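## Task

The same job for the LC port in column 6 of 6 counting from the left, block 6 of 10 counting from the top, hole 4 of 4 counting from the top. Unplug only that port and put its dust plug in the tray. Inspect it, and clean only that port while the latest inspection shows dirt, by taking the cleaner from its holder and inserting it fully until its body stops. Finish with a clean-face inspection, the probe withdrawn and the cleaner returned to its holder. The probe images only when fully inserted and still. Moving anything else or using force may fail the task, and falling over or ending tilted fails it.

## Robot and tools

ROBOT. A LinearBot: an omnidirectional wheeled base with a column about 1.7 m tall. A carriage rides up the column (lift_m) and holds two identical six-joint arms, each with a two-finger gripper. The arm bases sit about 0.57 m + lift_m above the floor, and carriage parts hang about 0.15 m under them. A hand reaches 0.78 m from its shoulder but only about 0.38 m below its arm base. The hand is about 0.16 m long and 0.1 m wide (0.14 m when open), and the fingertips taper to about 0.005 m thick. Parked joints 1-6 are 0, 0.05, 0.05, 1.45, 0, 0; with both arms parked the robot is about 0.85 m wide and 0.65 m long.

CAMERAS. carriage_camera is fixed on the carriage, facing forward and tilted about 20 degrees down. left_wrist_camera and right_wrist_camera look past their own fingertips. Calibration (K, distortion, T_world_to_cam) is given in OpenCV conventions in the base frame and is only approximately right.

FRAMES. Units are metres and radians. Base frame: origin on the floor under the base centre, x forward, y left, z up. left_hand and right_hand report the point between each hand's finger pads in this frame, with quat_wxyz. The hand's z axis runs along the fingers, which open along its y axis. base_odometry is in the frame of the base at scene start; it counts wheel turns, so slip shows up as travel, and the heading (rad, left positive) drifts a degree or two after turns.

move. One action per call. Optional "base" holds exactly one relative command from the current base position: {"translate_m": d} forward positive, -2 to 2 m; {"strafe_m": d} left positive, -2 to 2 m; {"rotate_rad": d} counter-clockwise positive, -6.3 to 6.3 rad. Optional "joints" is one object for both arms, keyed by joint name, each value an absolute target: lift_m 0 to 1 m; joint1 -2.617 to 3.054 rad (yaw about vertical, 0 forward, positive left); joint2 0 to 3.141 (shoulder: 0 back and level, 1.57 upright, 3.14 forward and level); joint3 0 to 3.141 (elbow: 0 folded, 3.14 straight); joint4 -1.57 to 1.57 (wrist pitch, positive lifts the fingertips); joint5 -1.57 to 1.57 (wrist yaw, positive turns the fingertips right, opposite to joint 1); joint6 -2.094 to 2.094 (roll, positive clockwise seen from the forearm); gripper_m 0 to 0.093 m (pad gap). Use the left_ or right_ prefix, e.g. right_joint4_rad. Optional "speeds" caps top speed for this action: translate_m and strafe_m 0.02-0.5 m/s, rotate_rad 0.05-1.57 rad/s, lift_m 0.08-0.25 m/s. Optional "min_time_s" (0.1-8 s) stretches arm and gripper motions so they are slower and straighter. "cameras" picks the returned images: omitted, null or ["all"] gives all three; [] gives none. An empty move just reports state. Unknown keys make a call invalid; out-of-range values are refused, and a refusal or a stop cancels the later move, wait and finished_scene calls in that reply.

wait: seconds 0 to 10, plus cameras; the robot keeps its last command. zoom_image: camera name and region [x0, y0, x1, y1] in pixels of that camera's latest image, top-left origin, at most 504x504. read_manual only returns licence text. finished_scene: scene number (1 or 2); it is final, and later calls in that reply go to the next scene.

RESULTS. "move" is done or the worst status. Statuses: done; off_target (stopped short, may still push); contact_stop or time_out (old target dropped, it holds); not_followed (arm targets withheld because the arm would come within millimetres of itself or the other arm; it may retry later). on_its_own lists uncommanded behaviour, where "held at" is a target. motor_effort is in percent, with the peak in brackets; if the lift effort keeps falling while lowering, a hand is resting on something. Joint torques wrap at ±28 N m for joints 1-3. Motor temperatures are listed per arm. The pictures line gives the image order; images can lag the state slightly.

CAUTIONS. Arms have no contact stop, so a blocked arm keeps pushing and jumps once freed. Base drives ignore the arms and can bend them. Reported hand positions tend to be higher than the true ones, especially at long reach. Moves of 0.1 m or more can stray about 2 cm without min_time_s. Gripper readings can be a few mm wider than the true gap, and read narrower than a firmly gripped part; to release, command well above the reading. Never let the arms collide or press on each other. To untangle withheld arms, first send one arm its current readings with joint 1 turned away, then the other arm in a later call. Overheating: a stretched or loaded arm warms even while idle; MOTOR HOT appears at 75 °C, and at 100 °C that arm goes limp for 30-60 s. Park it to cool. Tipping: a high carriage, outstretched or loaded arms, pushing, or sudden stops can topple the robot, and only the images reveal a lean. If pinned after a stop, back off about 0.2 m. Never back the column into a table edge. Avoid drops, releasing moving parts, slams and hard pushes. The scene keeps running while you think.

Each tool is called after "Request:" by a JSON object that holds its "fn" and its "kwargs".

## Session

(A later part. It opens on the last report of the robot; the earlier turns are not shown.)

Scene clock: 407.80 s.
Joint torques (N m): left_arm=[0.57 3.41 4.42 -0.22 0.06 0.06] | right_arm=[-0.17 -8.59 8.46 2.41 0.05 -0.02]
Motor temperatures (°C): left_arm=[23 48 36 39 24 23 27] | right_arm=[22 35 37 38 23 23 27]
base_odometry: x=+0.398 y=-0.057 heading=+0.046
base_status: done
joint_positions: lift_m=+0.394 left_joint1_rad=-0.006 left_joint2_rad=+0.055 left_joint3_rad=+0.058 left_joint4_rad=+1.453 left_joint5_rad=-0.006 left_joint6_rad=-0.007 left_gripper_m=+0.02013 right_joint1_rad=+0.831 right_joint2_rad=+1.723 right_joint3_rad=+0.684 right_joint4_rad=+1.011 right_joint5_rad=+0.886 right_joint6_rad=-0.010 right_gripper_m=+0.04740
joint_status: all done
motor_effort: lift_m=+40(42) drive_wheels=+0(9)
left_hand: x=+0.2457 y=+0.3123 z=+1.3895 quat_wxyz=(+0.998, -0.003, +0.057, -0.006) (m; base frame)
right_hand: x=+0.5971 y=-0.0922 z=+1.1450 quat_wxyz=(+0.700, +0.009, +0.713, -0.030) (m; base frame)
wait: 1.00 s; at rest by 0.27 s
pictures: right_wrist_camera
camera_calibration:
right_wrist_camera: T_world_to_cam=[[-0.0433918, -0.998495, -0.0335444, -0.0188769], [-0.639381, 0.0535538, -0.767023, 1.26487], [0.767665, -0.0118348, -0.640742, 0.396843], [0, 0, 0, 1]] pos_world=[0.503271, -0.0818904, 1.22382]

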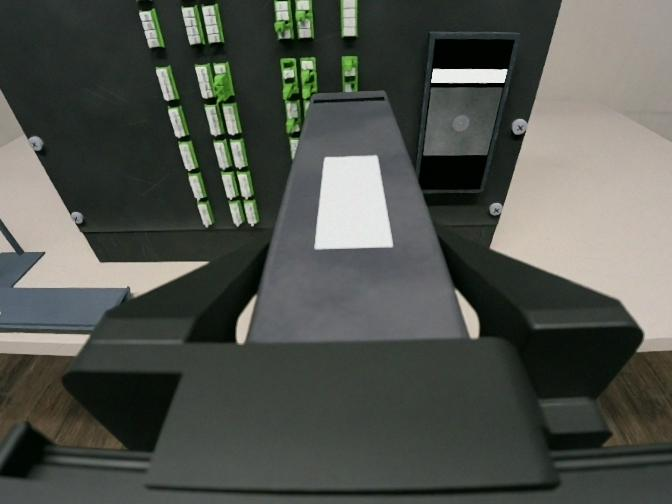

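Excellent, seated.

Request:
{"fn": "wait", "kwargs": {"seconds": 0.8, "cameras": ["right_wrist_camera"]}}

Request:
{"fn": "zoom_image", "kwargs": {"camera": "right_wrist_camera", "region": [442, 104, 480, 142]}}

Request:
{"fn": "zoom_image", "kwargs": {"camera": "right_wrist_camera", "region": [420, 80, 510, 160]}}

Scene clock: 408.83 s.
Joint torques (N m): left_arm=[0.47 3.41 4.36 -0.22 0.07 0.06] | right_arm=[-0.38 -8.7 8.95 2.42 -0.03 -0.06]
Motor temperatures (°C): left_arm=[23 48 36 38 24 23 27] | right_arm=[22 35 37 38 23 23 27]
base_odometry: x=+0.398 y=-0.057 heading=+0.046
base_status: done
joint_positions: lift_m=+0.394 left_joint1_rad=-0.006 left_joint2_rad=+0.055 left_joint3_rad=+0.058 left_joint4_rad=+1.453 left_joint5_rad=-0.006 left_joint6_rad=-0.007 left_gripper_m=+0.02013 right_joint1_rad=+0.831 right_joint2_rad=+1.723 right_joint3_rad=+0.684 right_joint4_rad=+1.011 right_joint5_rad=+0.886 right_joint6_rad=-0.010 right_gripper_m=+0.04740
joint_status: all done
motor_effort: lift_m=+40(42) drive_wheels=+0(9)
left_hand: x=+0.2457 y=+0.3123 z=+1.3895 quat_wxyz=(+0.998, -0.003, +0.057, -0.006) (m; base frame)
right_hand: x=+0.5971 y=-0.0922 z=+1.1450 quat_wxyz=(+0.700, +0.009, +0.713, -0.030) (m; base frame)
wait: 0.80 s; at rest by 0.03 s
pictures: right_wrist_camera
camera_calibration:
right_wrist_camera: T_world_to_cam=[[-0.0433918, -0.998495, -0.0335444, -0.0188769], [-0.639381, 0.0535538, -0.767023, 1.26487], [0.767665, -0.0118348, -0.640742, 0.396843], [0, 0, 0, 1]] pos_world=[0.503271, -0.0818904, 1.22382]

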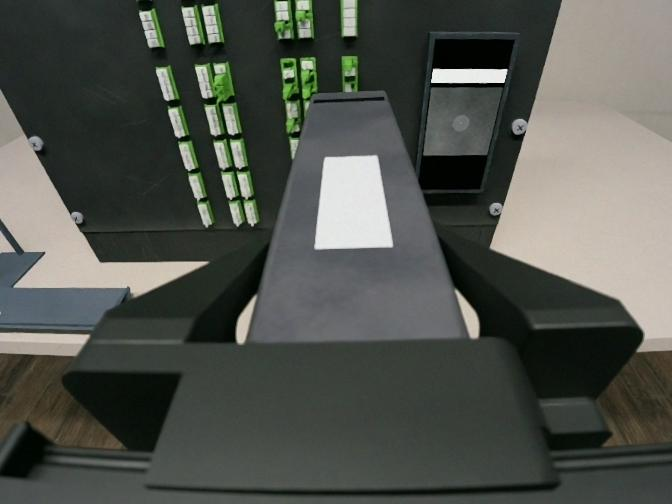

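Scaled by 13.263 from the camera's 672x504 image, which has a finer 960x720 frame.

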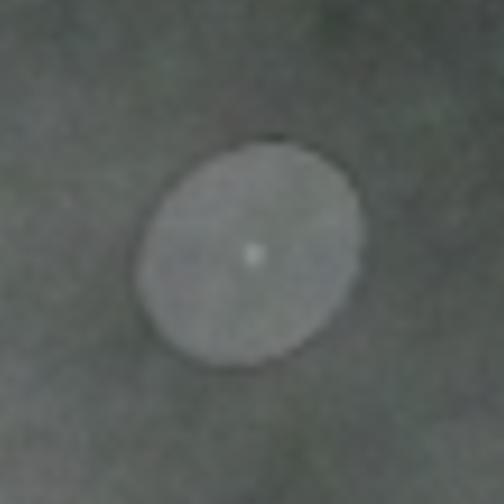

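Scaled by 5.600 from the camera's 672x504 image, which has a finer 960x720 frame.

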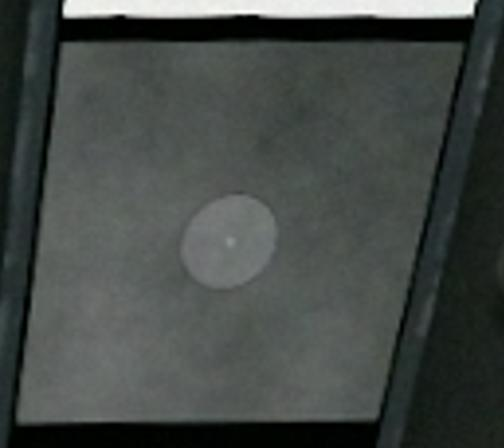

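Clean. Withdraw and finish.

Request:
{"fn": "move", "kwargs": {"base": {"translate_m": -0.03}, "speeds": {"translate_m": 0.02}, "cameras": []}}

Request:
{"fn": "move", "kwargs": {"base": {"translate_m": -0.12}, "speeds": {"translate_m": 0.1}, "cameras": ["right_wrist_camera"]}}

Request:
{"fn": "wait", "kwargs": {"seconds": 1, "cameras": ["carriage_camera","right_wrist_camera"]}}

Request:
{"fn": "zoom_image", "kwargs": {"camera": "carriage_camera", "region": [180, 120, 420, 290]}}

Scene clock: 411.23 s.
Joint torques (N m): left_arm=[0.47 3.43 4.45 -0.23 0.06 0.05] | right_arm=[0.09 -8.49 8.62 2.42 0.09 -0.04]
Motor temperatures (°C): left_arm=[23 47 36 38 24 23 27] | right_arm=[22 35 37 38 23 23 27]
move: done
base_odometry: x=+0.368 y=-0.058 heading=+0.046
base_status: done
joint_positions: lift_m=+0.394 left_joint1_rad=-0.006 left_joint2_rad=+0.055 left_joint3_rad=+0.058 left_joint4_rad=+1.453 left_joint5_rad=-0.006 left_joint6_rad=-0.007 left_gripper_m=+0.02013 right_joint1_rad=+0.827 right_joint2_rad=+1.723 right_joint3_rad=+0.684 right_joint4_rad=+1.010 right_joint5_rad=+0.877 right_joint6_rad=-0.010 right_gripper_m=+0.04740
joint_status: not commanded
motor_effort: lift_m=+41(41) drive_wheels=-5(11)
left_hand: x=+0.2457 y=+0.3123 z=+1.3895 quat_wxyz=(+0.998, -0.003, +0.057, -0.006) (m; base frame)
right_hand: x=+0.5980 y=-0.0920 z=+1.1448 quat_wxyz=(+0.700, +0.007, +0.714, -0.029) (m; base frame)
pictures: none
No camera images: "cameras" was empty.

Scene clock: 413.23 s.
Joint torques (N m): left_arm=[0.51 3.41 4.44 -0.2 0.06 0.06] | right_arm=[0.18 -8.42 8.75 2.47 0.06 -0.05]
Motor temperatures (°C): left_arm=[23 47 36 38 24 23 27] | right_arm=[22 35 37 38 23 23 27]
move: done
base_odometry: x=+0.248 y=-0.064 heading=+0.046
base_status: done
joint_positions: lift_m=+0.394 left_joint1_rad=-0.006 left_joint2_rad=+0.055 left_joint3_rad=+0.058 left_joint4_rad=+1.452 left_joint5_rad=-0.006 left_joint6_rad=-0.007 left_gripper_m=+0.02013 right_joint1_rad=+0.826 right_joint2_rad=+1.723 right_joint3_rad=+0.684 right_joint4_rad=+1.009 right_joint5_rad=+0.878 right_joint6_rad=-0.010 right_gripper_m=+0.04740
joint_status: not commanded
motor_effort: lift_m=+40(41) drive_wheels=-2(19)
left_hand: x=+0.2461 y=+0.3122 z=+1.3894 quat_wxyz=(+0.998, -0.003, +0.058, -0.006) (m; base frame)
right_hand: x=+0.5981 y=-0.0924 z=+1.1447 quat_wxyz=(+0.700, +0.007, +0.714, -0.030) (m; base frame)
pictures: right_wrist_camera
camera_calibration:
right_wrist_camera: T_world_to_cam=[[-0.0396574, -0.998694, -0.0322094, -0.0228638], [-0.6407, 0.0501513, -0.766151, 1.26468], [0.766766, -0.00974701, -0.641852, 0.397786], [0, 0, 0, 1]] pos_world=[0.504363, -0.0823819, 1.22352]

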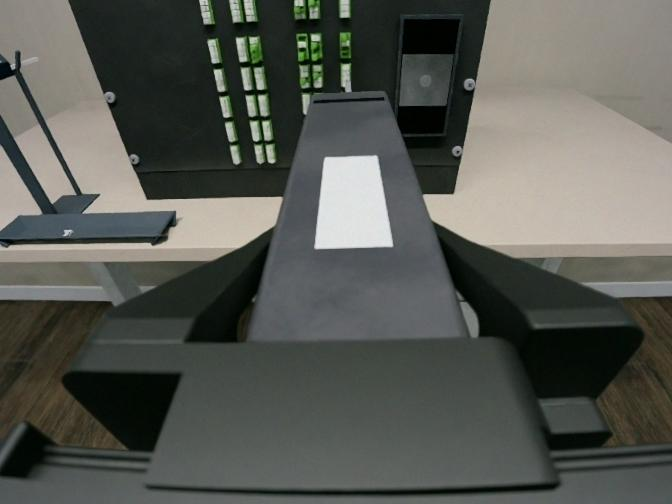

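Scene clock: 414.23 s.
Joint torques (N m): left_arm=[0.46 3.48 4.38 -0.19 0.06 0.06] | right_arm=[0.47 -8.53 8.79 2.45 0.09 0.03]
Motor temperatures (°C): left_arm=[23 47 36 38 24 23 27] | right_arm=[22 36 37 38 23 23 27]
base_odometry: x=+0.248 y=-0.064 heading=+0.046
base_status: done
joint_positions: lift_m=+0.394 left_joint1_rad=-0.006 left_joint2_rad=+0.055 left_joint3_rad=+0.058 left_joint4_rad=+1.452 left_joint5_rad=-0.006 left_joint6_rad=-0.007 left_gripper_m=+0.02013 right_joint1_rad=+0.826 right_joint2_rad=+1.723 right_joint3_rad=+0.684 right_joint4_rad=+1.009 right_joint5_rad=+0.878 right_joint6_rad=-0.010 right_gripper_m=+0.04740
joint_status: not commanded
motor_effort: lift_m=+39(41) drive_wheels=-2(19)
left_hand: x=+0.2461 y=+0.3122 z=+1.3894 quat_wxyz=(+0.998, -0.003, +0.058, -0.006) (m; base frame)
right_hand: x=+0.5981 y=-0.0924 z=+1.1447 quat_wxyz=(+0.700, +0.007, +0.714, -0.030) (m; base frame)
wait: 1.00 s; at rest by 0.27 s
pictures: carriage_camera, right_wrist_camera
camera_calibration:
carriage_camera: T_world_to_cam=[[-0.0363689, -0.998764, -0.033866, 0.0547438], [-0.390446, 0.0453962, -0.919506, 1.31027], [0.919907, -0.0202185, -0.391615, 0.434912], [0, 0, 0, 1]] pos_world=[0.113502, 0.00398818, 1.37697]
right_wrist_camera: T_world_to_cam=[[-0.0396574, -0.998694, -0.0322094, -0.0228638], [-0.6407, 0.0501513, -0.766151, 1.26468], [0.766766, -0.00974701, -0.641852, 0.397786], [0, 0, 0, 1]] pos_world=[0.504363, -0.0823819, 1.22352]

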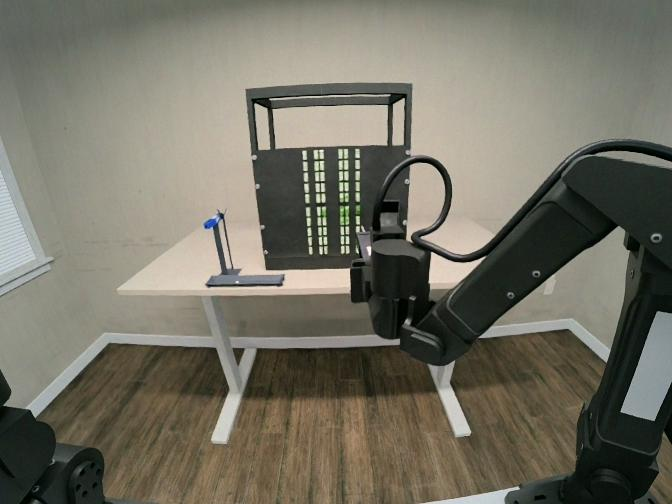

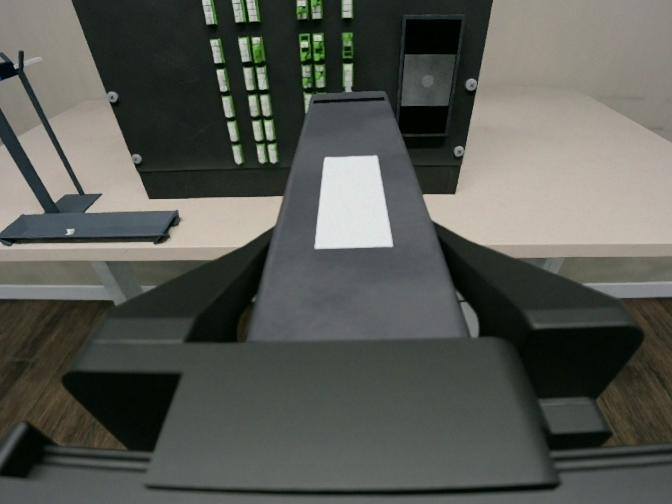

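Scaled by 2.100 from the camera's 672x504 image, which has a finer 960x720 frame.

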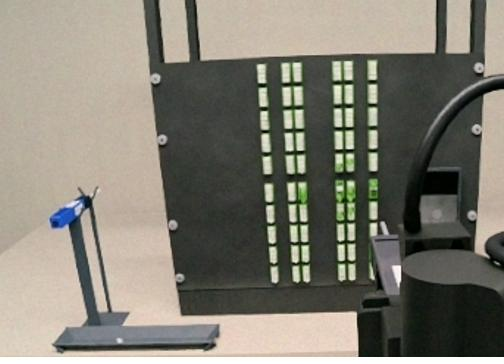

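Request:
{"fn": "finished_scene", "kwargs": {"scene": 2}}

The scene is finished: the task was done.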